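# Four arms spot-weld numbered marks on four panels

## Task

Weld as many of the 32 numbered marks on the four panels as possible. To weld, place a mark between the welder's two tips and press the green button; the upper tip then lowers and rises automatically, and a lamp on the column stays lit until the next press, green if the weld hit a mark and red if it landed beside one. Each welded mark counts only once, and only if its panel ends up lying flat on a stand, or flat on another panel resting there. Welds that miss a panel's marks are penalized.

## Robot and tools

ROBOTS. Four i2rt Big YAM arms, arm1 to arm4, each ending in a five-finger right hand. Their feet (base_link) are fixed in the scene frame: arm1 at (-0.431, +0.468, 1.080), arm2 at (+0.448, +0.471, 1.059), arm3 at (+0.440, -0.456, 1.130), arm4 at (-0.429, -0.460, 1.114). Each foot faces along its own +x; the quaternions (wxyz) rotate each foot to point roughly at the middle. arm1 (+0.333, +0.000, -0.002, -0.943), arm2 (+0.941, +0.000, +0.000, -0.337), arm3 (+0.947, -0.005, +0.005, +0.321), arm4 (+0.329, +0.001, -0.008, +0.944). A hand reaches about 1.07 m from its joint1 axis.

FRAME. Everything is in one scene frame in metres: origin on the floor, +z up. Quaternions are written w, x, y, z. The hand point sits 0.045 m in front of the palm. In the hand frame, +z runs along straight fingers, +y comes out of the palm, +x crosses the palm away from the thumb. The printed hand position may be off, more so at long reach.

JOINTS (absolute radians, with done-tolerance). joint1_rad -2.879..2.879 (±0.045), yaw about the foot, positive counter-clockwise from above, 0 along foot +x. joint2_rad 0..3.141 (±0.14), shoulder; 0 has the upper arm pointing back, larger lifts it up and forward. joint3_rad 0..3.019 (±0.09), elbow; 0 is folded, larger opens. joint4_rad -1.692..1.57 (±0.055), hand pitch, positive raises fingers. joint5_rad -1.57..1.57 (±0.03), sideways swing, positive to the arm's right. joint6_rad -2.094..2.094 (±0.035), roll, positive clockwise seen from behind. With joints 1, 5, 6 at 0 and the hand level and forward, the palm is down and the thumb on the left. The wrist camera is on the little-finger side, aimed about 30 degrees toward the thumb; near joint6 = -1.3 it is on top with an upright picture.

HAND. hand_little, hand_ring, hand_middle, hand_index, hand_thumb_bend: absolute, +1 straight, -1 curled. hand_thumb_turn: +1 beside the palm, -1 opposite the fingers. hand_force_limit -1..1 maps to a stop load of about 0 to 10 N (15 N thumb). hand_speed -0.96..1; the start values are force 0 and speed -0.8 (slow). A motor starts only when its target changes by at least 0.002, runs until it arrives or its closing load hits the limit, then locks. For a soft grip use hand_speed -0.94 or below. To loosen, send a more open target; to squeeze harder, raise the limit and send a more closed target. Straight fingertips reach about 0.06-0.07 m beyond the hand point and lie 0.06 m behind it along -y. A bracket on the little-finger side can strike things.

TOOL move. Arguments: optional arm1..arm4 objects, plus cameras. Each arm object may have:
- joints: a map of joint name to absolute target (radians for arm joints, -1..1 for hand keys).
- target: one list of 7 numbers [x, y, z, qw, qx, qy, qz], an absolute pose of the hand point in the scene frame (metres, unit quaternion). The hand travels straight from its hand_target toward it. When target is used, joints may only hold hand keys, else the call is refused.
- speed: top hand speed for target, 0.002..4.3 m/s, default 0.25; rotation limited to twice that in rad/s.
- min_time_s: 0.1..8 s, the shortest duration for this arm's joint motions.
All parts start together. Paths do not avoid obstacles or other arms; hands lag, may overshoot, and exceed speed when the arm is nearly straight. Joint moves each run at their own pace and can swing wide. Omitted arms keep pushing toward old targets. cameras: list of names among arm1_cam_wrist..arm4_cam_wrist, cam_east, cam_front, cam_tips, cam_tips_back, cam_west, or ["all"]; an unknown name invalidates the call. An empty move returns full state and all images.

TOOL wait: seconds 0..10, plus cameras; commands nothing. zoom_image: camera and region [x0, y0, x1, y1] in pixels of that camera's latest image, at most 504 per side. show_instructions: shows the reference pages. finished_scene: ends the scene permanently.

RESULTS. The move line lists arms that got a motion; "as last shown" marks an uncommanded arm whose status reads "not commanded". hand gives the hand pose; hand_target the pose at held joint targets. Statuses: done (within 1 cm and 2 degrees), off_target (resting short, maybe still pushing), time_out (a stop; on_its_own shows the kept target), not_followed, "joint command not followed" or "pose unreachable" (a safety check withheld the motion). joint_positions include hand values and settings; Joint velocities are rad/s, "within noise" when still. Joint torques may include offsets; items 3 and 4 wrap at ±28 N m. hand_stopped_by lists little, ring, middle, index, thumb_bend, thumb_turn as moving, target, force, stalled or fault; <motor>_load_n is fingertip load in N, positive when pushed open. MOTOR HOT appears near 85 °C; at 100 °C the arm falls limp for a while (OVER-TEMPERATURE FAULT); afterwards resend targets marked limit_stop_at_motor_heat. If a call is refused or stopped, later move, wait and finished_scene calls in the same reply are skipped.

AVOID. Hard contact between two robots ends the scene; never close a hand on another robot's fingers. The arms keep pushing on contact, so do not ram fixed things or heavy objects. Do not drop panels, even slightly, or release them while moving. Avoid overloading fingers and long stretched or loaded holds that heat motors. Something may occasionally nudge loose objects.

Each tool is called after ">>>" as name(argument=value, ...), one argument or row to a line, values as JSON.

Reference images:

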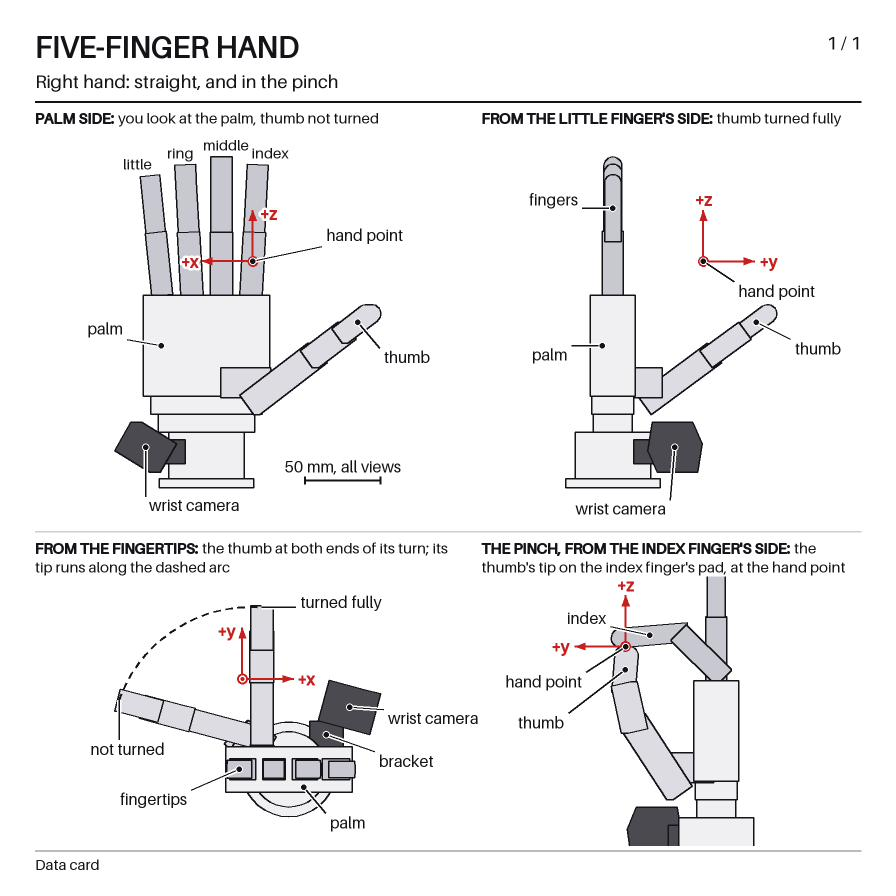

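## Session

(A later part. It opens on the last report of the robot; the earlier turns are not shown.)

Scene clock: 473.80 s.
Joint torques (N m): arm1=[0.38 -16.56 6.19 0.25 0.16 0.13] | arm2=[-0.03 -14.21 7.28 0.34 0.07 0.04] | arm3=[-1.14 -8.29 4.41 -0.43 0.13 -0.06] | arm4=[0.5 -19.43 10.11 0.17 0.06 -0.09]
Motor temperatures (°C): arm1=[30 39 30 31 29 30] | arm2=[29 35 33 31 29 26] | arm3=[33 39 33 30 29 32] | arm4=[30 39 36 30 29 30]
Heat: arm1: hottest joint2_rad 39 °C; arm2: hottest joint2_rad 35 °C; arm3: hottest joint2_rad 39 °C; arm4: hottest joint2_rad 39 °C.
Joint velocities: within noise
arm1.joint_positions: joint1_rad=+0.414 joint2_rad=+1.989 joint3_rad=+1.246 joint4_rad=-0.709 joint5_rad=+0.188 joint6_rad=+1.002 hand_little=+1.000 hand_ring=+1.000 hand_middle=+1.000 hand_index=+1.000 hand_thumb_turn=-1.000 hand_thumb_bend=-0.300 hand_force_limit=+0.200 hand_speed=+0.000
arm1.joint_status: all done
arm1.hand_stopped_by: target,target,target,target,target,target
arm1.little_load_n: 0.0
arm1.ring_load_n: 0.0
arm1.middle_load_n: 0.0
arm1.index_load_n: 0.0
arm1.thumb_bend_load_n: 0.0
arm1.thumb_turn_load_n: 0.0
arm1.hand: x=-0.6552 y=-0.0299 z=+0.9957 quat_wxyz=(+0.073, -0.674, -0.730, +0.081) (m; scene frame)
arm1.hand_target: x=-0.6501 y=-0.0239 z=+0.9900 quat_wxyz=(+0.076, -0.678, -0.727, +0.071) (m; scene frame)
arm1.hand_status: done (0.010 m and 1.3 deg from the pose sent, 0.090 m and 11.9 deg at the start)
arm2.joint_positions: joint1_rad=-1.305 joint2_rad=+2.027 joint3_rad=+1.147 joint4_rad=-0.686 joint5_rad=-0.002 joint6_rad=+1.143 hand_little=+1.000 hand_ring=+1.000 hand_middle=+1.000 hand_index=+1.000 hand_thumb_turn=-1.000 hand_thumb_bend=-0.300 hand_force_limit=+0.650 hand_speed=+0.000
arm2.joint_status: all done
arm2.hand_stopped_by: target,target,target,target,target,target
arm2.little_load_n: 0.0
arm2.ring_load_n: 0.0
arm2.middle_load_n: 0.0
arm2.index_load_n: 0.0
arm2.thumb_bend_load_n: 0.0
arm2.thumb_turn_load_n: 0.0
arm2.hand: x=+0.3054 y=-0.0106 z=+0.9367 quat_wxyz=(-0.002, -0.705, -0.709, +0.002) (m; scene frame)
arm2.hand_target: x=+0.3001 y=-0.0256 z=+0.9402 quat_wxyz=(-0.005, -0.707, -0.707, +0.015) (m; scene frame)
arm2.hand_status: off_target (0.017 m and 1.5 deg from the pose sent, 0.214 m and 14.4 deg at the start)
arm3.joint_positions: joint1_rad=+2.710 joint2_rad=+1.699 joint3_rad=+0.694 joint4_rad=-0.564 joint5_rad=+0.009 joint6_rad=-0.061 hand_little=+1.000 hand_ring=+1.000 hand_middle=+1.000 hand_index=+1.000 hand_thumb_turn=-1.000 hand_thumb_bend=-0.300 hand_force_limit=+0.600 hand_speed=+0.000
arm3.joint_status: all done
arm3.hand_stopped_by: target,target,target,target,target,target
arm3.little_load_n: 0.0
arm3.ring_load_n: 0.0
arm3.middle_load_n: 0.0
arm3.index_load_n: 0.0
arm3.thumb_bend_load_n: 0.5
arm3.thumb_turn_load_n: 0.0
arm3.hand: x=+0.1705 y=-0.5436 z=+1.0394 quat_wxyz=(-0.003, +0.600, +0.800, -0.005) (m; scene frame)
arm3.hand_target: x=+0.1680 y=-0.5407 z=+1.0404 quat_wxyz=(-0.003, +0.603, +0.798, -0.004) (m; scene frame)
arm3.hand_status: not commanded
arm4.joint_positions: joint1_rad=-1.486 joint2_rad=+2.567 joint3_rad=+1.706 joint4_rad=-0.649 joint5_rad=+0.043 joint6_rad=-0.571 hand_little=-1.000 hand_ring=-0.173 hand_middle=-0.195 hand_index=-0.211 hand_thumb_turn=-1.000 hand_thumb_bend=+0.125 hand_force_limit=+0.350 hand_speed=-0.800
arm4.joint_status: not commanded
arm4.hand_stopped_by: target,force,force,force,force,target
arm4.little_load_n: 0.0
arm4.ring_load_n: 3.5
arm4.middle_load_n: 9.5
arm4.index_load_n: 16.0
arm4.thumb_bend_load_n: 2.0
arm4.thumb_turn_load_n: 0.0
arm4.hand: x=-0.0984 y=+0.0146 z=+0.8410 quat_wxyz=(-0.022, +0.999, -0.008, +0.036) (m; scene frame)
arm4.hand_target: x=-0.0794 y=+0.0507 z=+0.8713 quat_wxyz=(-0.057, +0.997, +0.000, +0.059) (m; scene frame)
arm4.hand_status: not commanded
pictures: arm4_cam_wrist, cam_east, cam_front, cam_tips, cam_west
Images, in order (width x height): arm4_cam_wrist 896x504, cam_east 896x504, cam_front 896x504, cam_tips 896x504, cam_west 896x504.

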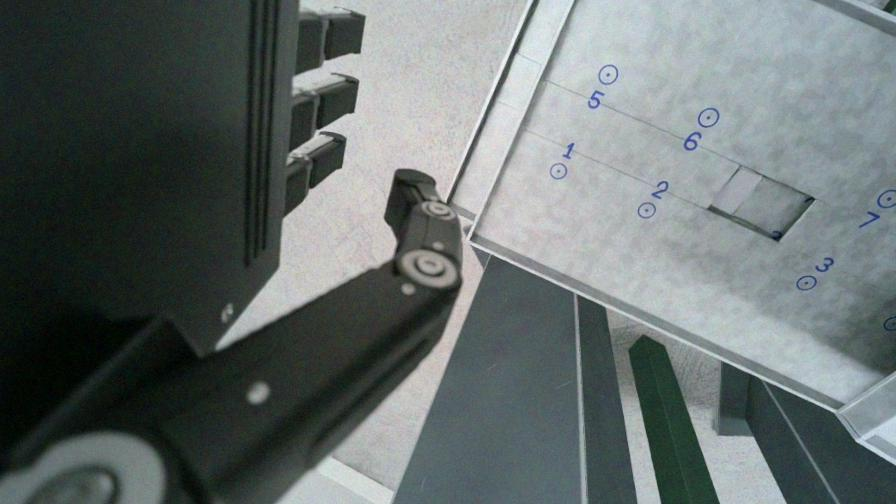

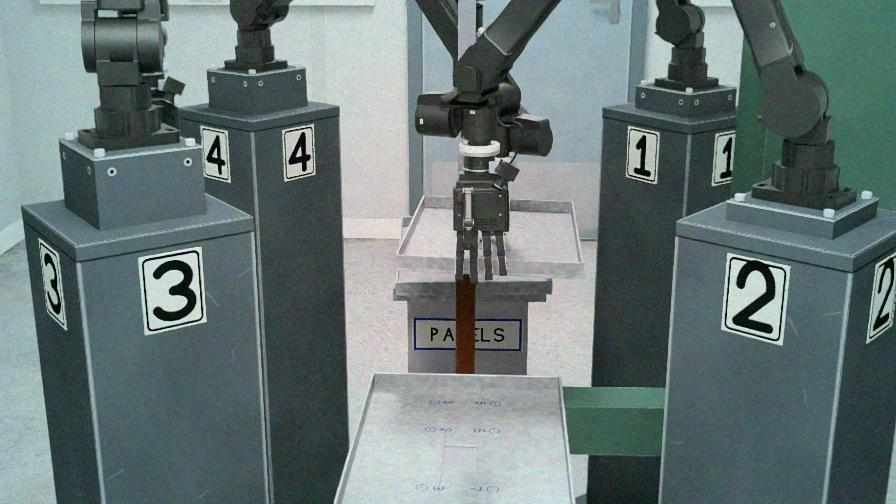

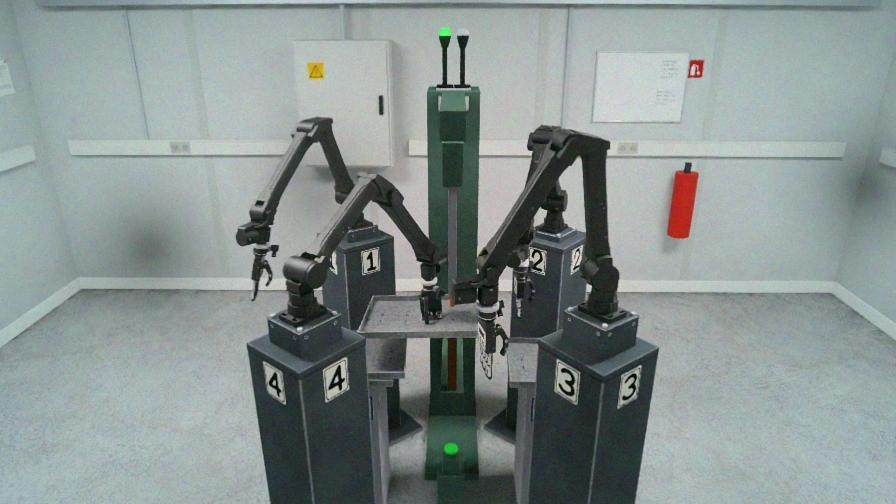

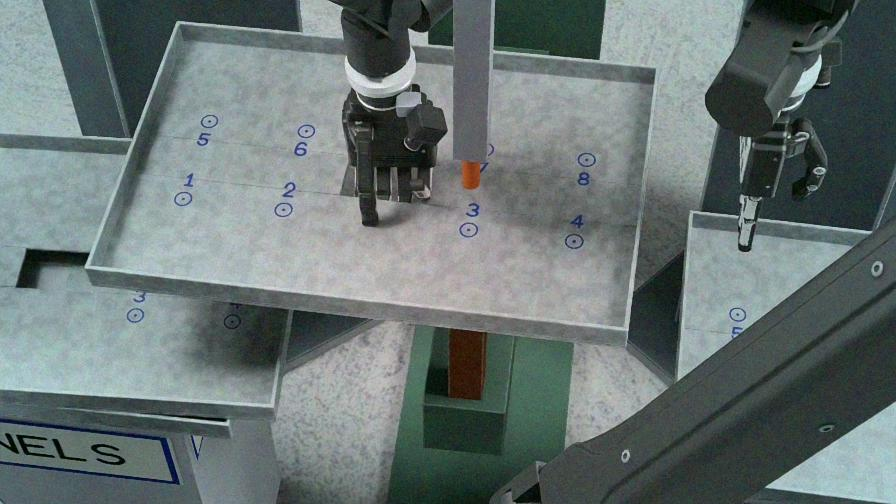

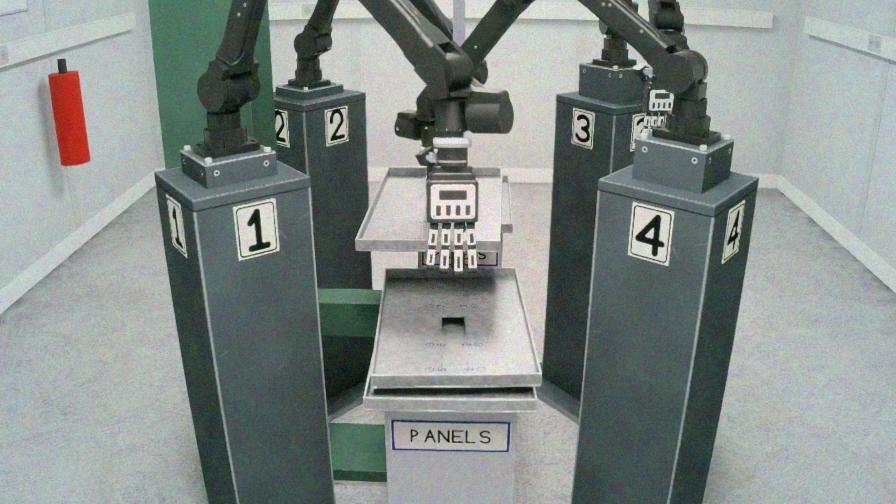

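>>> move(
  arm4={"target": [-0.31, 0.03, 0.8725, -0.06, 0.9978, 0, 0.03], "speed": 0.26},
  arm3={"joints": {"joint1_rad": 1.45, "joint2_rad": 1.72, "joint3_rad": 0.72, "joint4_rad": -0.565, "joint5_rad": 0, "joint6_rad": 0.5}, "min_time_s": 1.1},
  arm1={"target": [-0.655, -0.024, 1.01, -0.0764, 0.6782, 0.7274, -0.0713], "speed": 0.15},
  cameras=["cam_west","cam_tips"],
)

Scene clock: 477.80 s.
Joint torques (N m): arm1=[-0.26 -17.14 7.56 0.24 0.13 0.03] | arm2=[-0.03 -14.21 7.3 0.39 0.1 0.04] | arm3=[0.44 -8.59 4.72 -0.25 0.01 0.05] | arm4=[-1.03 -18.9 4.81 0.2 0.03 0.14]
Motor temperatures (°C): arm1=[30 39 30 31 29 30] | arm2=[29 35 33 31 29 26] | arm3=[33 39 33 30 29 32] | arm4=[30 39 36 30 29 30]
Heat: arm1: hottest joint2_rad 39 °C; arm2: hottest joint2_rad 35 °C; arm3: hottest joint2_rad 39 °C; arm4: hottest joint2_rad 39 °C.
move: arm1 done; arm3 done; arm4 off_target
Joint velocities: within noise
arm1.joint_positions: joint1_rad=+0.414 joint2_rad=+1.967 joint3_rad=+1.246 joint4_rad=-0.755 joint5_rad=+0.188 joint6_rad=+1.002 hand_little=+1.000 hand_ring=+1.000 hand_middle=+1.000 hand_index=+1.000 hand_thumb_turn=-1.000 hand_thumb_bend=-0.300 hand_force_limit=+0.200 hand_speed=+0.000
arm1.joint_status: not commanded
arm1.hand_stopped_by: target,target,target,target,target,target
arm1.little_load_n: 0.0
arm1.ring_load_n: 0.0
arm1.middle_load_n: 0.0
arm1.index_load_n: 0.0
arm1.thumb_bend_load_n: 0.0
arm1.thumb_turn_load_n: 0.0
arm1.hand: x=-0.6515 y=-0.0227 z=+1.0059 quat_wxyz=(+0.077, -0.674, -0.731, +0.070)
arm1.hand_target: x=-0.6550 y=-0.0239 z=+1.0099 quat_wxyz=(+0.076, -0.678, -0.727, +0.071)
arm1.hand_status: done (0.006 m and 0.7 deg from the pose sent, 0.015 m and 1.3 deg at the start)
arm2: as last shown
arm2.thumb_turn_load_n: -0.5
arm3.joint_positions: joint1_rad=+1.446 joint2_rad=+1.710 joint3_rad=+0.706 joint4_rad=-0.564 joint5_rad=+0.002 joint6_rad=+0.492 hand_little=+1.000 hand_ring=+1.000 hand_middle=+1.000 hand_index=+1.000 hand_thumb_turn=-1.000 hand_thumb_bend=-0.300 hand_force_limit=+0.600 hand_speed=+0.000
arm3.joint_status: all done
arm3.hand_stopped_by: target,target,target,target,target,target
arm3.little_load_n: 0.0
arm3.ring_load_n: 0.0
arm3.middle_load_n: -0.5
arm3.index_load_n: 0.0
arm3.thumb_bend_load_n: 0.0
arm3.thumb_turn_load_n: 0.0
arm3.hand: x=+0.2361 y=-0.2181 z=+1.0342 quat_wxyz=(+0.004, +1.000, +0.018, -0.003)
arm3.hand_target: x=+0.2314 y=-0.2141 z=+1.0339 quat_wxyz=(+0.003, +1.000, +0.016, -0.005)
arm3.hand_status: not commanded
arm4.joint_positions: joint1_rad=-1.149 joint2_rad=+2.419 joint3_rad=+1.315 joint4_rad=-0.434 joint5_rad=+0.028 joint6_rad=-0.272 hand_little=-1.000 hand_ring=-0.173 hand_middle=-0.195 hand_index=-0.211 hand_thumb_turn=-1.000 hand_thumb_bend=+0.125 hand_force_limit=+0.350 hand_speed=-0.800
arm4.joint_status: not commanded
arm4.hand_stopped_by: target,force,force,force,force,target
arm4.little_load_n: -0.5
arm4.ring_load_n: 3.5
arm4.middle_load_n: 9.5
arm4.index_load_n: 16.0
arm4.thumb_bend_load_n: 2.0
arm4.thumb_turn_load_n: 0.0
arm4.hand: x=-0.3212 y=-0.0024 z=+0.8405 quat_wxyz=(-0.021, +1.000, +0.011, +0.019)
arm4.hand_target: x=-0.3101 y=+0.0289 z=+0.8722 quat_wxyz=(-0.060, +0.998, +0.000, +0.030)
arm4.hand_status: off_target (0.047 m and 4.8 deg from the pose sent, 0.215 m and 4.5 deg at the start)
pictures: cam_tips, cam_west
Images, in order (width x height): cam_tips 896x504, cam_west 896x504.

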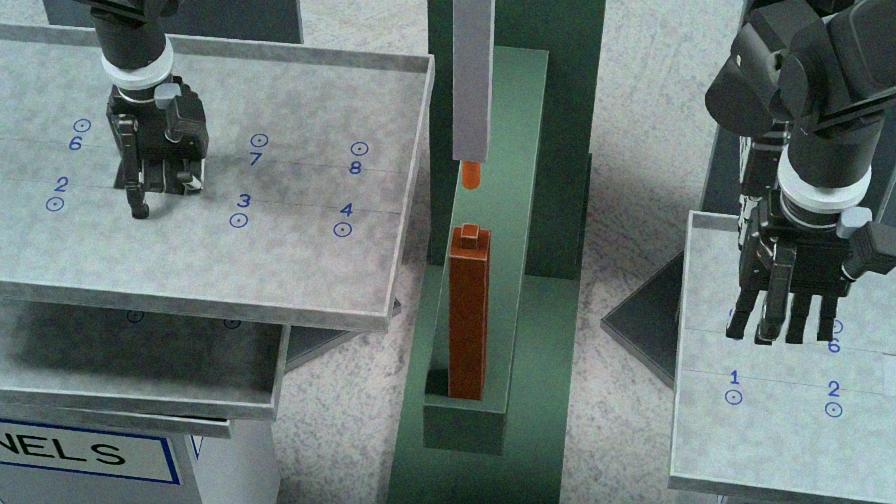

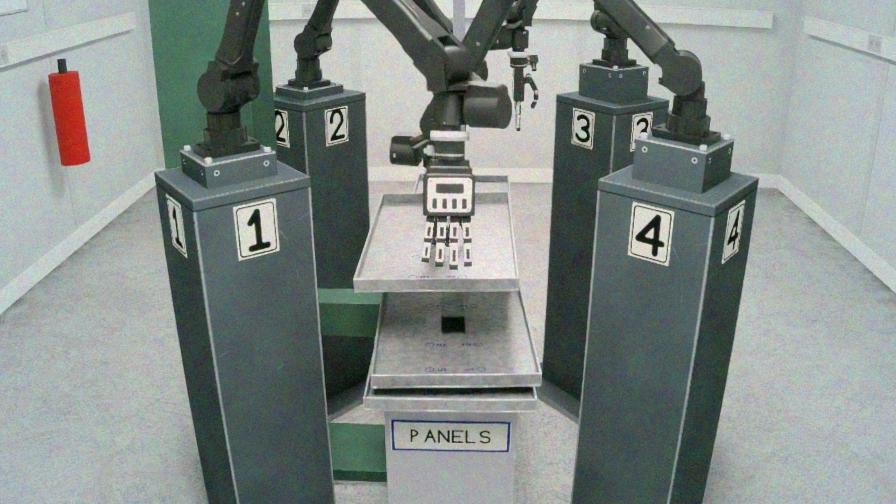

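>>> move(
  arm4={"target": [-0.482, -0.006, 0.838, -0.0587, 0.993, 0.035, -0.102], "speed": 0.25},
  arm3={"joints": {"joint1_rad": 0.36, "joint2_rad": 1.72, "joint3_rad": 0.72, "joint4_rad": -0.565, "joint5_rad": 0, "joint6_rad": 1.014}, "min_time_s": 1.0},
  arm2={"target": [0.252, -0.026, 0.81, 0.005, 0.7071, 0.7071, -0.0149], "speed": 0.2},
  cameras=["cam_west","cam_tips","cam_east"],
)

Scene clock: 480.43 s.
Joint torques (N m): arm1=[-0.38 -17.14 7.56 0.27 0.12 0.04] | arm2=[-0.79 -16.38 5.75 0.65 0.02 -0.13] | arm3=[0.09 -7.88 4.23 -0.24 -0.04 -0.01] | arm4=[-1.38 -15.15 3.36 0.27 -0.46 0.15]
Motor temperatures (°C): arm1=[30 39 30 31 29 30] | arm2=[29 35 33 31 29 26] | arm3=[33 39 33 30 29 32] | arm4=[30 39 36 30 29 30]
Heat: arm1: hottest joint2_rad 39 °C; arm2: hottest joint2_rad 35 °C; arm3: hottest joint2_rad 39 °C; arm4: hottest joint2_rad 39 °C.
move: arm2 off_target; arm3 done; arm4 off_target
Joint velocities: within noise
arm1: as last shown
arm2.joint_positions: joint1_rad=-1.377 joint2_rad=+2.344 joint3_rad=+1.265 joint4_rad=-0.492 joint5_rad=-0.002 joint6_rad=+1.078 hand_little=+1.000 hand_ring=+1.000 hand_middle=+1.000 hand_index=+1.000 hand_thumb_turn=-1.000 hand_thumb_bend=-0.300 hand_force_limit=+0.650 hand_speed=+0.000
arm2.joint_status: not commanded
arm2.hand_stopped_by: target,target,target,target,target,target
arm2.little_load_n: 0.0
arm2.ring_load_n: 0.0
arm2.middle_load_n: 0.0
arm2.index_load_n: 0.0
arm2.thumb_bend_load_n: 0.0
arm2.thumb_turn_load_n: 0.0
arm2.hand: x=+0.2634 y=-0.0134 z=+0.8076 quat_wxyz=(-0.001, -0.708, -0.706, -0.001)
arm2.hand_target: x=+0.2521 y=-0.0258 z=+0.8104 quat_wxyz=(-0.005, -0.707, -0.707, +0.015)
arm2.hand_status: off_target (0.017 m and 1.9 deg from the pose sent, 0.138 m and 1.5 deg at the start)
arm3.joint_positions: joint1_rad=+0.355 joint2_rad=+1.712 joint3_rad=+0.712 joint4_rad=-0.564 joint5_rad=+0.001 joint6_rad=+1.005 hand_little=+1.000 hand_ring=+1.000 hand_middle=+1.000 hand_index=+1.000 hand_thumb_turn=-1.000 hand_thumb_bend=-0.300 hand_force_limit=+0.600 hand_speed=+0.000
arm3.joint_status: all done
arm3.hand_stopped_by: target,target,target,target,target,target
arm3.little_load_n: 0.0
arm3.ring_load_n: 0.0
arm3.middle_load_n: 0.0
arm3.index_load_n: 0.0
arm3.thumb_bend_load_n: 0.0
arm3.thumb_turn_load_n: 0.0
arm3.hand: x=+0.5665 y=-0.1305 z=+1.0318 quat_wxyz=(+0.003, +0.708, -0.706, +0.002)
arm3.hand_target: x=+0.5661 y=-0.1273 z=+1.0308 quat_wxyz=(+0.004, +0.707, -0.707, +0.001)
arm3.hand_status: not commanded
arm4.joint_positions: joint1_rad=-0.921 joint2_rad=+2.429 joint3_rad=+1.202 joint4_rad=-0.292 joint5_rad=-0.208 joint6_rad=-0.101 hand_little=-1.000 hand_ring=-0.173 hand_middle=-0.195 hand_index=-0.211 hand_thumb_turn=-1.000 hand_thumb_bend=+0.125 hand_force_limit=+0.350 hand_speed=-0.800
arm4.joint_status: not commanded
arm4.hand_stopped_by: target,force,force,force,force,target
arm4.little_load_n: 0.0
arm4.ring_load_n: 3.5
arm4.middle_load_n: 9.5
arm4.index_load_n: 16.0
arm4.thumb_bend_load_n: 2.0
arm4.thumb_turn_load_n: 0.0
arm4.hand: x=-0.4832 y=-0.0222 z=+0.8264 quat_wxyz=(-0.040, +0.993, +0.044, -0.100)
arm4.hand_target: x=-0.4819 y=-0.0061 z=+0.8380 quat_wxyz=(-0.059, +0.992, +0.035, -0.102)
arm4.hand_status: off_target (0.020 m and 2.3 deg from the pose sent, 0.161 m and 14.8 deg at the start)
pictures: cam_east, cam_tips, cam_west
Images, in order (width x height): cam_east 896x504, cam_tips 896x504, cam_west 896x504.

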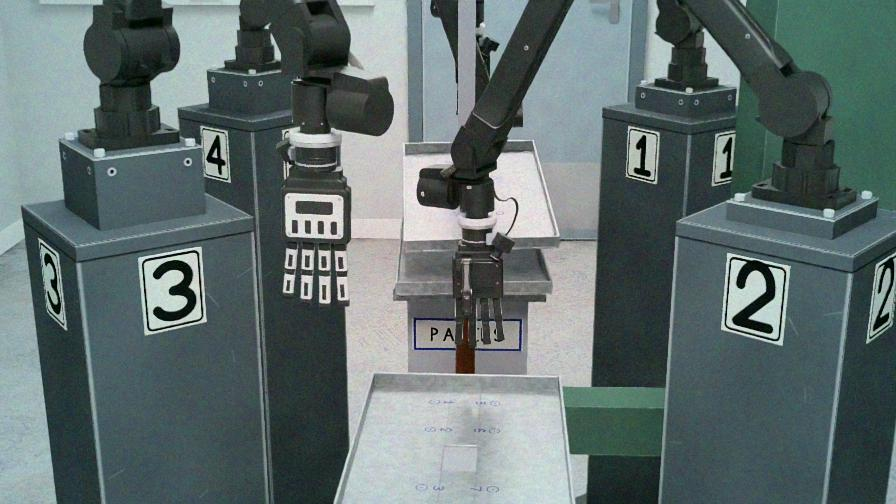

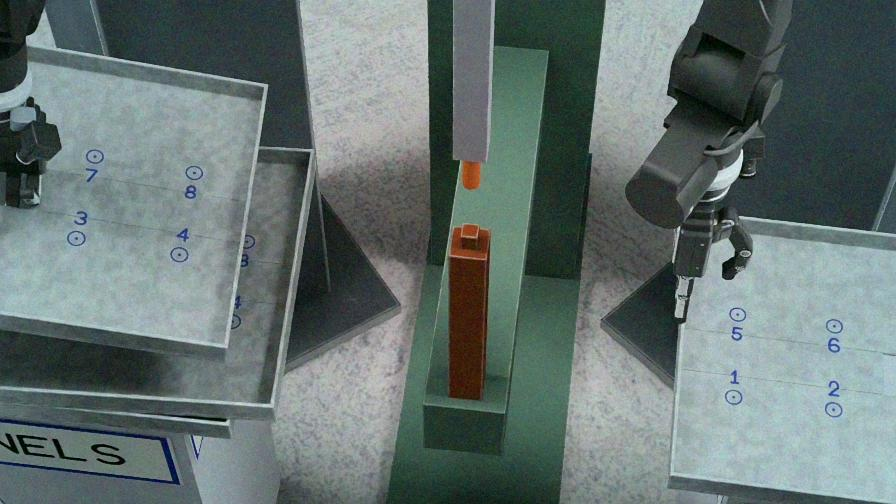

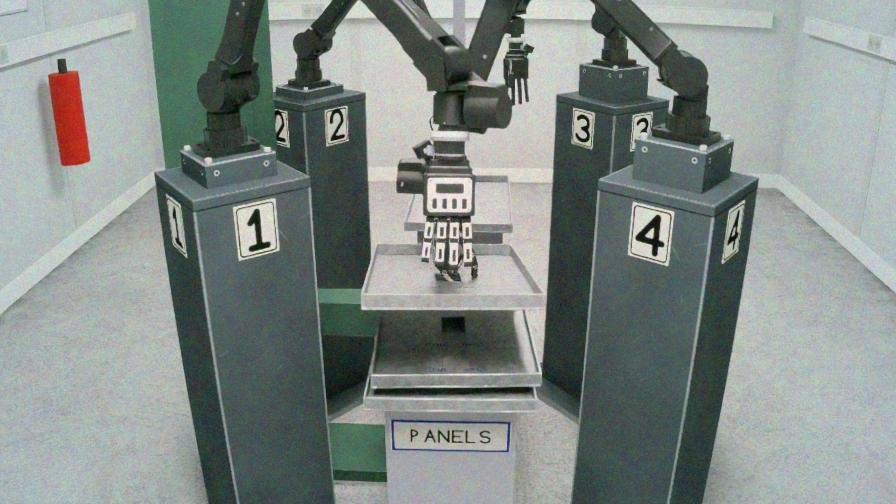

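>>> move(
  arm4={"target": [-0.481, -0.012, 0.797, -0.0587, 0.993, 0.035, -0.102], "speed": 0.12},
  arm1={"target": [-0.662, -0.024, 0.925, -0.0764, 0.6782, 0.7274, -0.0713], "speed": 0.2},
  arm3={"target": [0.68, 0.037, 0.79, -0.0205, 0.7071, -0.7071, -0.0053], "speed": 0.35},
  arm2={"target": [0.238, -0.03, 0.772, 0.005, 0.7071, 0.7071, -0.0149], "speed": 0.15},
  cameras=["cam_west","cam_tips","cam_east","cam_front","arm4_cam_wrist","arm2_cam_wrist","arm3_cam_wrist"],
)

Scene clock: 484.10 s.
Joint torques (N m): arm1=[-0.62 -15.97 6 0.94 0.09 -0.09] | arm2=[-1.38 -15.97 5.65 0.66 -0.01 -0.11] | arm3=[-1.08 -16.62 4.22 -0.35 -0.08 -0.06] | arm4=[-1.26 -14.97 4.53 0.21 -0.46 0.15]
Motor temperatures (°C): arm1=[30 39 31 31 29 30] | arm2=[29 35 33 31 29 26] | arm3=[33 39 33 30 29 32] | arm4=[30 39 35 30 29 30]
Heat: arm1: hottest joint2_rad 39 °C; arm2: hottest joint2_rad 35 °C; arm3: hottest joint2_rad 39 °C; arm4: hottest joint2_rad 39 °C.
move: arm1 off_target; arm2 off_target; arm3 off_target; arm4 off_target
Joint velocities: within noise
arm1.joint_positions: joint1_rad=+0.406 joint2_rad=+2.106 joint3_rad=+1.246 joint4_rad=-0.597 joint5_rad=+0.188 joint6_rad=+1.002 hand_little=+1.000 hand_ring=+1.000 hand_middle=+1.000 hand_index=+1.000 hand_thumb_turn=-1.000 hand_thumb_bend=-0.300 hand_force_limit=+0.200 hand_speed=+0.000
arm1.joint_status: not commanded
arm1.hand_stopped_by: target,target,target,target,target,target
arm1.little_load_n: 0.0
arm1.ring_load_n: 0.0
arm1.middle_load_n: 0.0
arm1.index_load_n: 0.0
arm1.thumb_bend_load_n: 0.0
arm1.thumb_turn_load_n: 0.0
arm1.hand: x=-0.6599 y=-0.0303 z=+0.9369 quat_wxyz=(+0.074, -0.677, -0.728, +0.079)
arm1.hand_target: x=-0.6619 y=-0.0237 z=+0.9253 quat_wxyz=(+0.076, -0.678, -0.727, +0.071)
arm1.hand_status: off_target (0.014 m and 0.9 deg from the pose sent, 0.082 m and 0.7 deg at the start)
arm2.joint_positions: joint1_rad=-1.391 joint2_rad=+2.432 joint3_rad=+1.334 joint4_rad=-0.462 joint5_rad=-0.002 joint6_rad=+1.058 hand_little=+1.000 hand_ring=+1.000 hand_middle=+1.000 hand_index=+1.000 hand_thumb_turn=-1.000 hand_thumb_bend=-0.300 hand_force_limit=+0.650 hand_speed=+0.000
arm2.joint_status: not commanded
arm2.hand_stopped_by: target,target,target,target,target,target
arm2.little_load_n: 0.0
arm2.ring_load_n: 0.0
arm2.middle_load_n: 0.0
arm2.index_load_n: 0.0
arm2.thumb_bend_load_n: 0.0
arm2.thumb_turn_load_n: 0.0
arm2.hand: x=+0.2504 y=-0.0226 z=+0.7757 quat_wxyz=(-0.002, -0.706, -0.709, +0.005)
arm2.hand_target: x=+0.2380 y=-0.0297 z=+0.7723 quat_wxyz=(-0.005, -0.707, -0.707, +0.015)
arm2.hand_status: off_target (0.015 m and 1.2 deg from the pose sent, 0.047 m and 1.9 deg at the start)
arm3.joint_positions: joint1_rad=+0.353 joint2_rad=+2.572 joint3_rad=+1.422 joint4_rad=-0.380 joint5_rad=-0.001 joint6_rad=+1.003 hand_little=+1.000 hand_ring=+1.000 hand_middle=+1.000 hand_index=+1.000 hand_thumb_turn=-1.000 hand_thumb_bend=-0.300 hand_force_limit=+0.600 hand_speed=+0.000
arm3.joint_status: not commanded
arm3.hand_stopped_by: target,target,target,target,target,target
arm3.little_load_n: 0.0
arm3.ring_load_n: 0.0
arm3.middle_load_n: 0.0
arm3.index_load_n: 0.0
arm3.thumb_bend_load_n: 0.0
arm3.thumb_turn_load_n: 0.0
arm3.hand: x=+0.6689 y=+0.0297 z=+0.7836 quat_wxyz=(-0.013, +0.708, -0.706, -0.003)
arm3.hand_target: x=+0.6801 y=+0.0369 z=+0.7902 quat_wxyz=(-0.021, +0.707, -0.707, -0.005)
arm3.hand_status: off_target (0.015 m and 0.9 deg from the pose sent, 0.315 m and 2.8 deg at the start)
arm4.joint_positions: joint1_rad=-0.921 joint2_rad=+2.523 joint3_rad=+1.205 joint4_rad=-0.222 joint5_rad=-0.208 joint6_rad=-0.101 hand_little=-1.000 hand_ring=-0.173 hand_middle=-0.195 hand_index=-0.211 hand_thumb_turn=-1.000 hand_thumb_bend=+0.125 hand_force_limit=+0.350 hand_speed=-0.800
arm4.joint_status: not commanded
arm4.hand_stopped_by: target,force,force,force,force,target
arm4.little_load_n: -0.5
arm4.ring_load_n: 3.5
arm4.middle_load_n: 9.5
arm4.index_load_n: 16.0
arm4.thumb_bend_load_n: 2.0
arm4.thumb_turn_load_n: 0.0
arm4.hand: x=-0.4836 y=-0.0433 z=+0.7851 quat_wxyz=(-0.030, +0.994, +0.042, -0.101)
arm4.hand_target: x=-0.4807 y=-0.0124 z=+0.7977 quat_wxyz=(-0.059, +0.992, +0.035, -0.102)
arm4.hand_status: off_target (0.034 m and 3.4 deg from the pose sent, 0.031 m and 2.4 deg at the start)
pictures: arm2_cam_wrist, arm3_cam_wrist, arm4_cam_wrist, cam_east, cam_front, cam_tips, cam_west
Images, in order (width x height): arm2_cam_wrist 896x504, arm3_cam_wrist 896x504, arm4_cam_wrist 896x504, cam_east 896x504, cam_front 896x504, cam_tips 896x504, cam_west 896x504.

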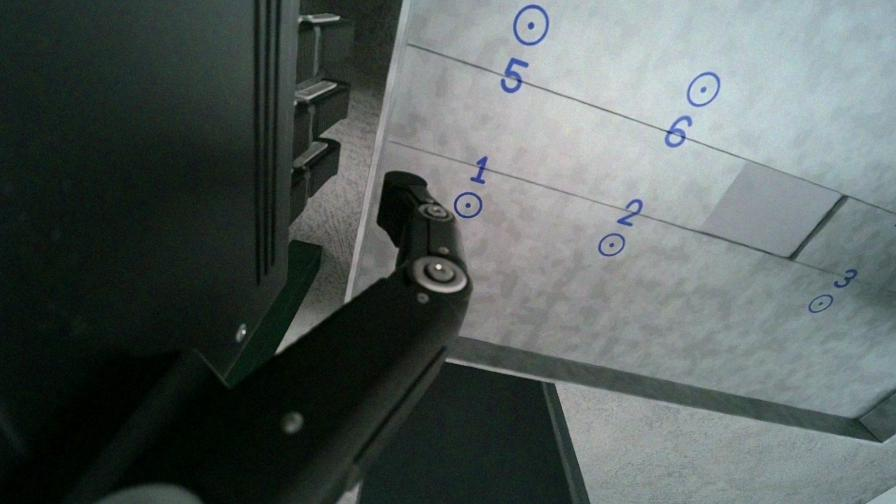

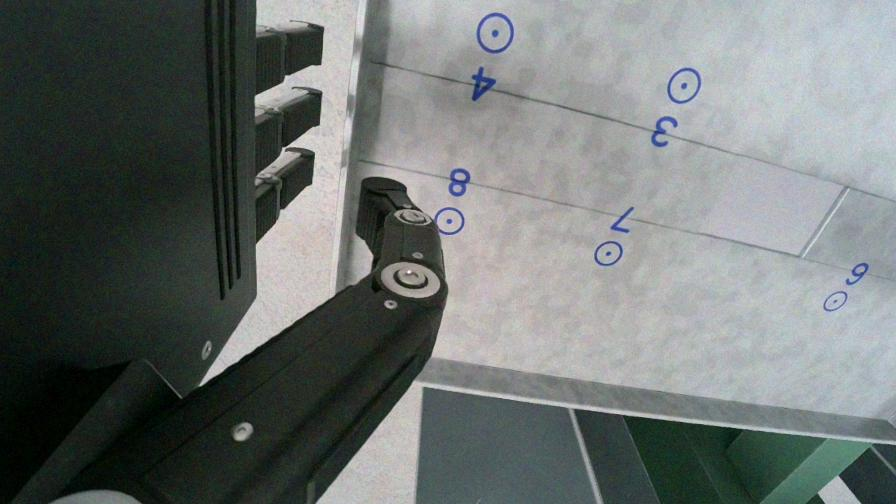

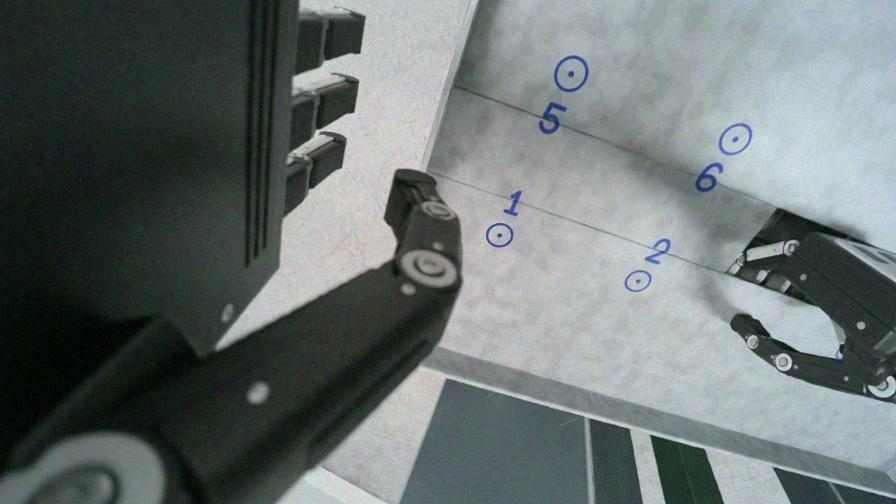

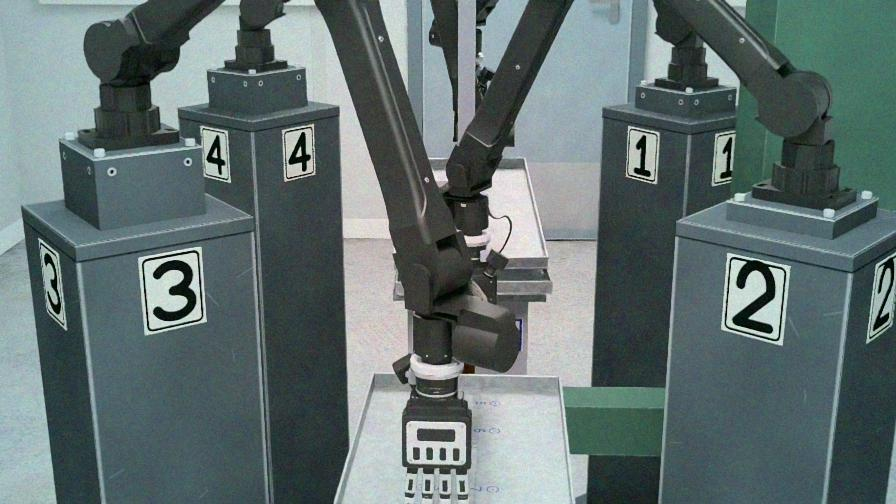

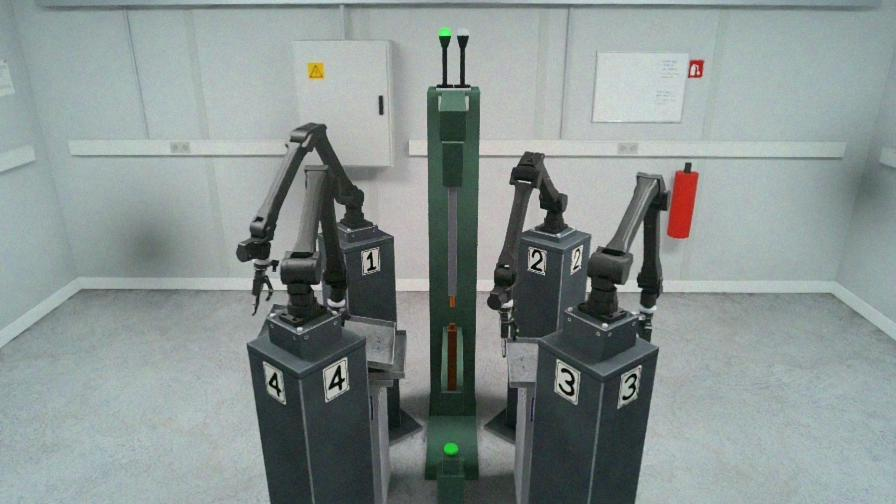

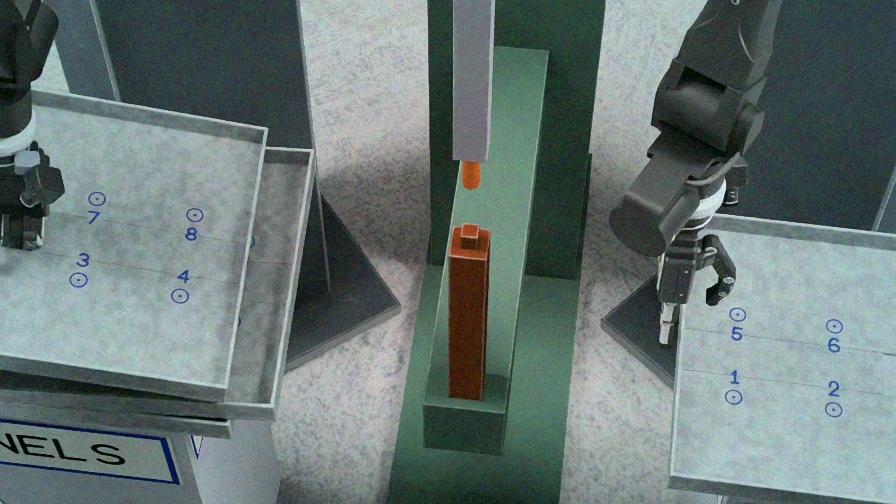

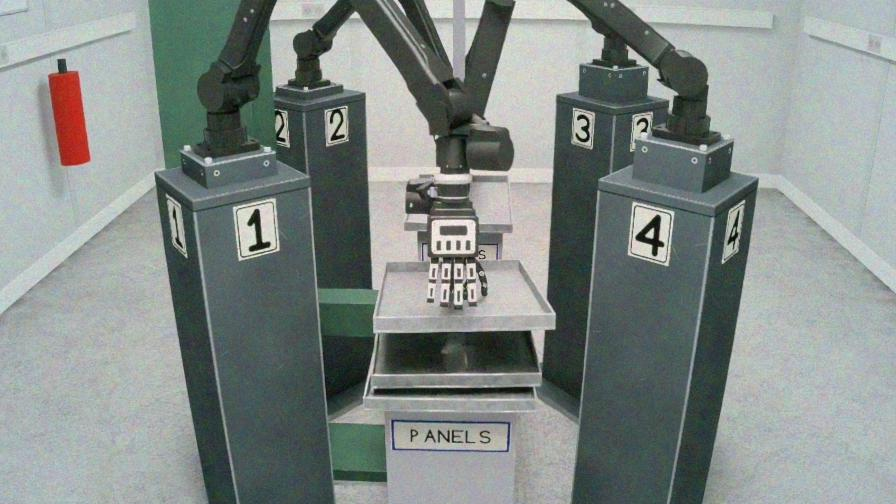

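>>> move(
  arm4={"target": [-0.481, -0.002, 0.785, -0.0587, 0.993, 0.035, -0.102], "speed": 0.1},
  arm1={"target": [-0.656, -0.024, 0.842, -0.0764, 0.6782, 0.7274, -0.0713], "speed": 0.12},
  arm3={"target": [0.68, 0.037, 0.684, -0.0205, 0.7071, -0.7071, -0.0053], "speed": 0.15},
  arm2={"target": [0.24, -0.029, 0.679, 0.005, 0.7071, 0.7071, -0.0149], "speed": 0.15},
  cameras=["cam_west","cam_tips","cam_east","arm4_cam_wrist","arm2_cam_wrist","arm3_cam_wrist"],
)

Scene clock: 487.33 s.
Joint torques (N m): arm1=[0.09 -16.79 6.2 0.9 0.12 0.01] | arm2=[-1.2 -17.08 4.57 0.72 -0.02 -0.09] | arm3=[-1.08 -16.56 4.01 0.54 0.02 -0.07] | arm4=[-1.2 -15.15 4.62 -0.09 -0.49 0.16]
Motor temperatures (°C): arm1=[30 39 31 31 29 30] | arm2=[29 35 33 31 29 26] | arm3=[33 39 33 30 29 32] | arm4=[30 39 35 30 29 30]
Heat: arm1: hottest joint2_rad 39 °C; arm2: hottest joint2_rad 35 °C; arm3: hottest joint2_rad 39 °C; arm4: hottest joint2_rad 39 °C.
move: arm1 done; arm2 off_target; arm3 off_target; arm4 off_target
Joint velocities: within noise
arm1.joint_positions: joint1_rad=+0.406 joint2_rad=+2.285 joint3_rad=+1.246 joint4_rad=-0.443 joint5_rad=+0.188 joint6_rad=+1.002 hand_little=+1.000 hand_ring=+1.000 hand_middle=+1.000 hand_index=+1.000 hand_thumb_turn=-1.000 hand_thumb_bend=-0.300 hand_force_limit=+0.200 hand_speed=+0.000
arm1.joint_status: not commanded
arm1.hand_stopped_by: target,target,target,target,target,target
arm1.little_load_n: 0.0
arm1.ring_load_n: 0.0
arm1.middle_load_n: 0.0
arm1.index_load_n: 0.0
arm1.thumb_bend_load_n: 0.0
arm1.thumb_turn_load_n: 0.0
arm1.hand: x=-0.6529 y=-0.0176 z=+0.8472 quat_wxyz=(+0.078, -0.677, -0.729, +0.067)
arm1.hand_target: x=-0.6559 y=-0.0236 z=+0.8420 quat_wxyz=(+0.076, -0.678, -0.727, +0.071)
arm1.hand_status: done (0.009 m and 0.6 deg from the pose sent, 0.095 m and 0.9 deg at the start)
arm2.joint_positions: joint1_rad=-1.391 joint2_rad=+2.659 joint3_rad=+1.456 joint4_rad=-0.361 joint5_rad=-0.002 joint6_rad=+1.058 hand_little=+1.000 hand_ring=+1.000 hand_middle=+1.000 hand_index=+1.000 hand_thumb_turn=-1.000 hand_thumb_bend=-0.300 hand_force_limit=+0.650 hand_speed=+0.000
arm2.joint_status: not commanded
arm2.hand_stopped_by: target,target,target,target,target,target
arm2.little_load_n: 0.0
arm2.ring_load_n: 0.0
arm2.middle_load_n: 0.0
arm2.index_load_n: 0.0
arm2.thumb_bend_load_n: 0.0
arm2.thumb_turn_load_n: 0.0
arm2.hand: x=+0.2514 y=-0.0208 z=+0.6801 quat_wxyz=(-0.002, -0.706, -0.709, +0.003)
arm2.hand_target: x=+0.2400 y=-0.0287 z=+0.6794 quat_wxyz=(-0.005, -0.707, -0.707, +0.015)
arm2.hand_status: off_target (0.014 m and 1.5 deg from the pose sent, 0.097 m and 1.3 deg at the start)
arm3.joint_positions: joint1_rad=+0.351 joint2_rad=+2.821 joint3_rad=+1.606 joint4_rad=-0.331 joint5_rad=-0.001 joint6_rad=+1.003 hand_little=+1.000 hand_ring=+1.000 hand_middle=+1.000 hand_index=+1.000 hand_thumb_turn=-1.000 hand_thumb_bend=-0.300 hand_force_limit=+0.600 hand_speed=+0.000
arm3.joint_status: not commanded
arm3.hand_stopped_by: target,target,target,target,target,target
arm3.little_load_n: 0.0
arm3.ring_load_n: 0.0
arm3.middle_load_n: 0.0
arm3.index_load_n: 0.0
arm3.thumb_bend_load_n: 0.0
arm3.thumb_turn_load_n: 0.0
arm3.hand: x=+0.6682 y=+0.0265 z=+0.6820 quat_wxyz=(-0.006, +0.708, -0.707, -0.001)
arm3.hand_target: x=+0.6800 y=+0.0368 z=+0.6844 quat_wxyz=(-0.021, +0.707, -0.707, -0.005)
arm3.hand_status: off_target (0.016 m and 1.8 deg from the pose sent, 0.100 m and 0.9 deg at the start)
arm4.joint_positions: joint1_rad=-0.921 joint2_rad=+2.560 joint3_rad=+1.253 joint4_rad=-0.222 joint5_rad=-0.207 joint6_rad=-0.101 hand_little=-1.000 hand_ring=-0.173 hand_middle=-0.195 hand_index=-0.211 hand_thumb_turn=-1.000 hand_thumb_bend=+0.125 hand_force_limit=+0.350 hand_speed=-0.800
arm4.joint_status: not commanded
arm4.hand_stopped_by: target,force,force,force,force,target
arm4.little_load_n: -1.0
arm4.ring_load_n: 3.0
arm4.middle_load_n: 9.5
arm4.index_load_n: 16.5
arm4.thumb_bend_load_n: 2.0
arm4.thumb_turn_load_n: 0.0
arm4.hand: x=-0.4831 y=-0.0299 z=+0.7729 quat_wxyz=(-0.035, +0.993, +0.043, -0.100)
arm4.hand_target: x=-0.4808 y=-0.0026 z=+0.7854 quat_wxyz=(-0.059, +0.992, +0.035, -0.102)
arm4.hand_status: off_target (0.030 m and 2.8 deg from the pose sent, 0.042 m and 3.5 deg at the start)
pictures: arm2_cam_wrist, arm3_cam_wrist, arm4_cam_wrist, cam_east, cam_tips, cam_west
Images, in order (width x height): arm2_cam_wrist 896x504, arm3_cam_wrist 896x504, arm4_cam_wrist 896x504, cam_east 896x504, cam_tips 896x504, cam_west 896x504.

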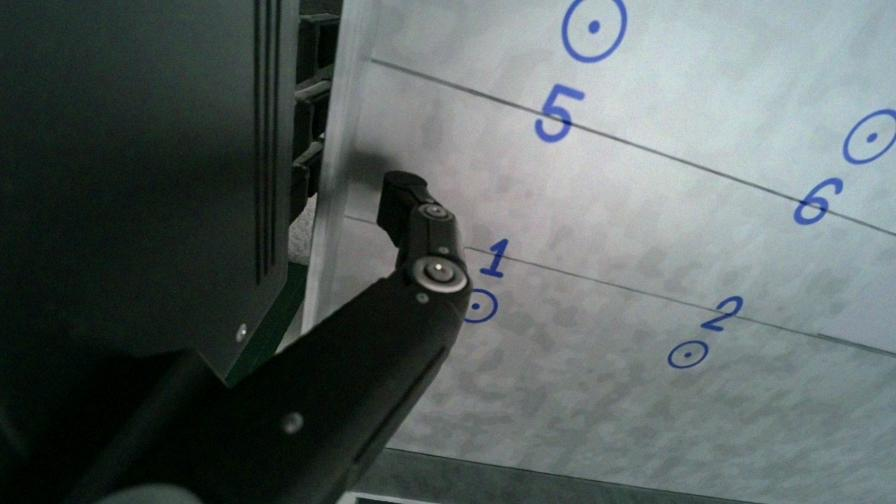

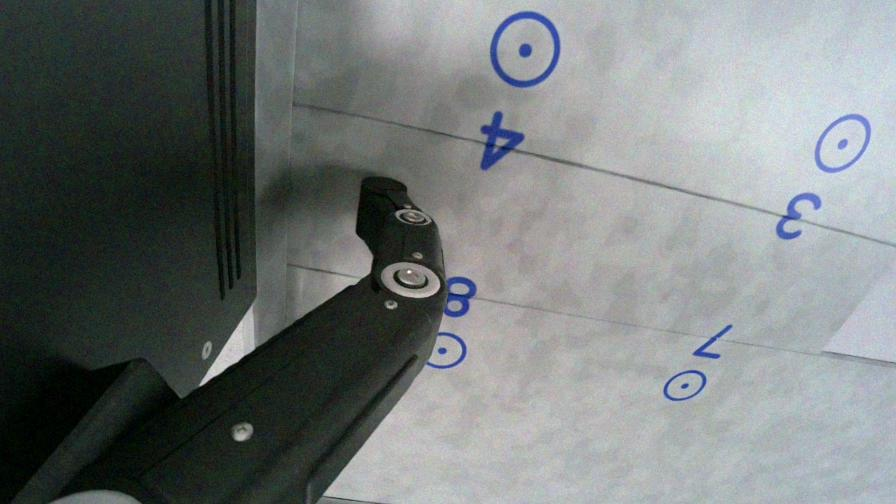

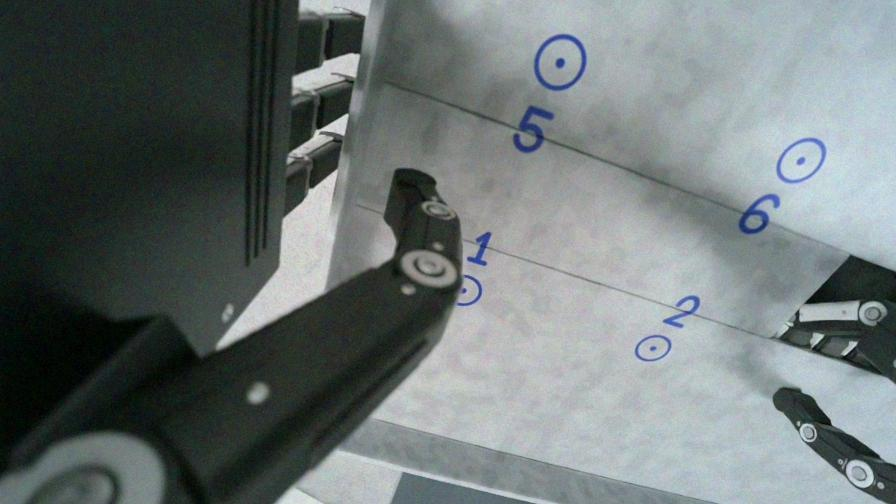

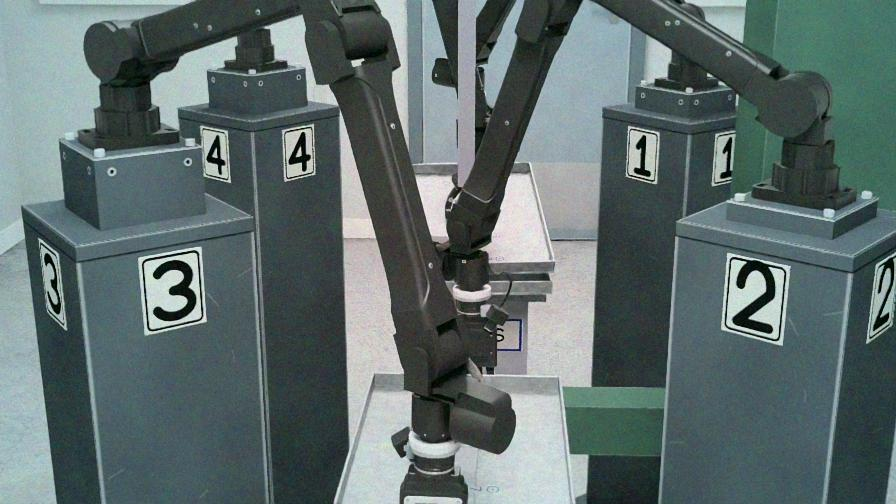

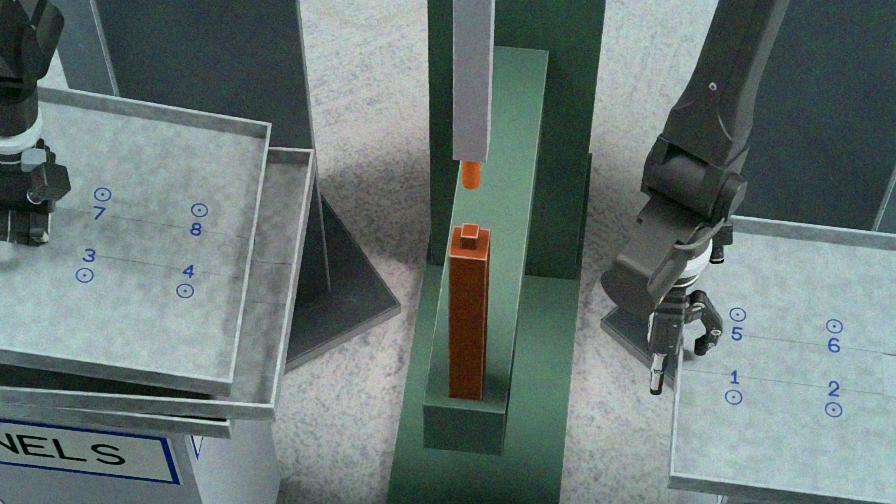

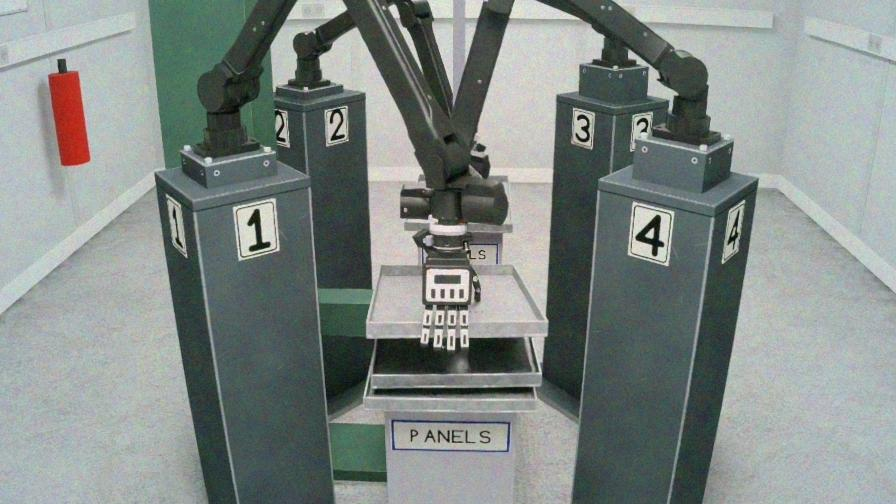

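>>> zoom_image(
  camera="cam_tips",
  region=[0, 60, 340, 440],
)

>>> zoom_image(
  camera="cam_west",
  region=[340, 200, 580, 440],
)

Scaled by 1.326.

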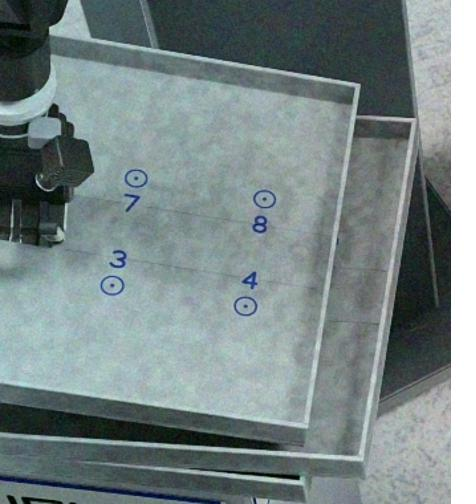

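Scaled by 2.100.

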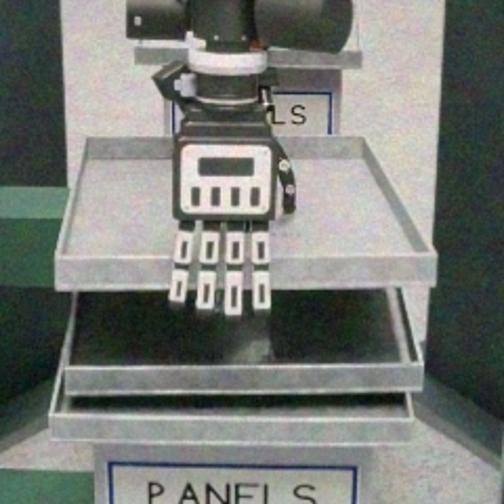

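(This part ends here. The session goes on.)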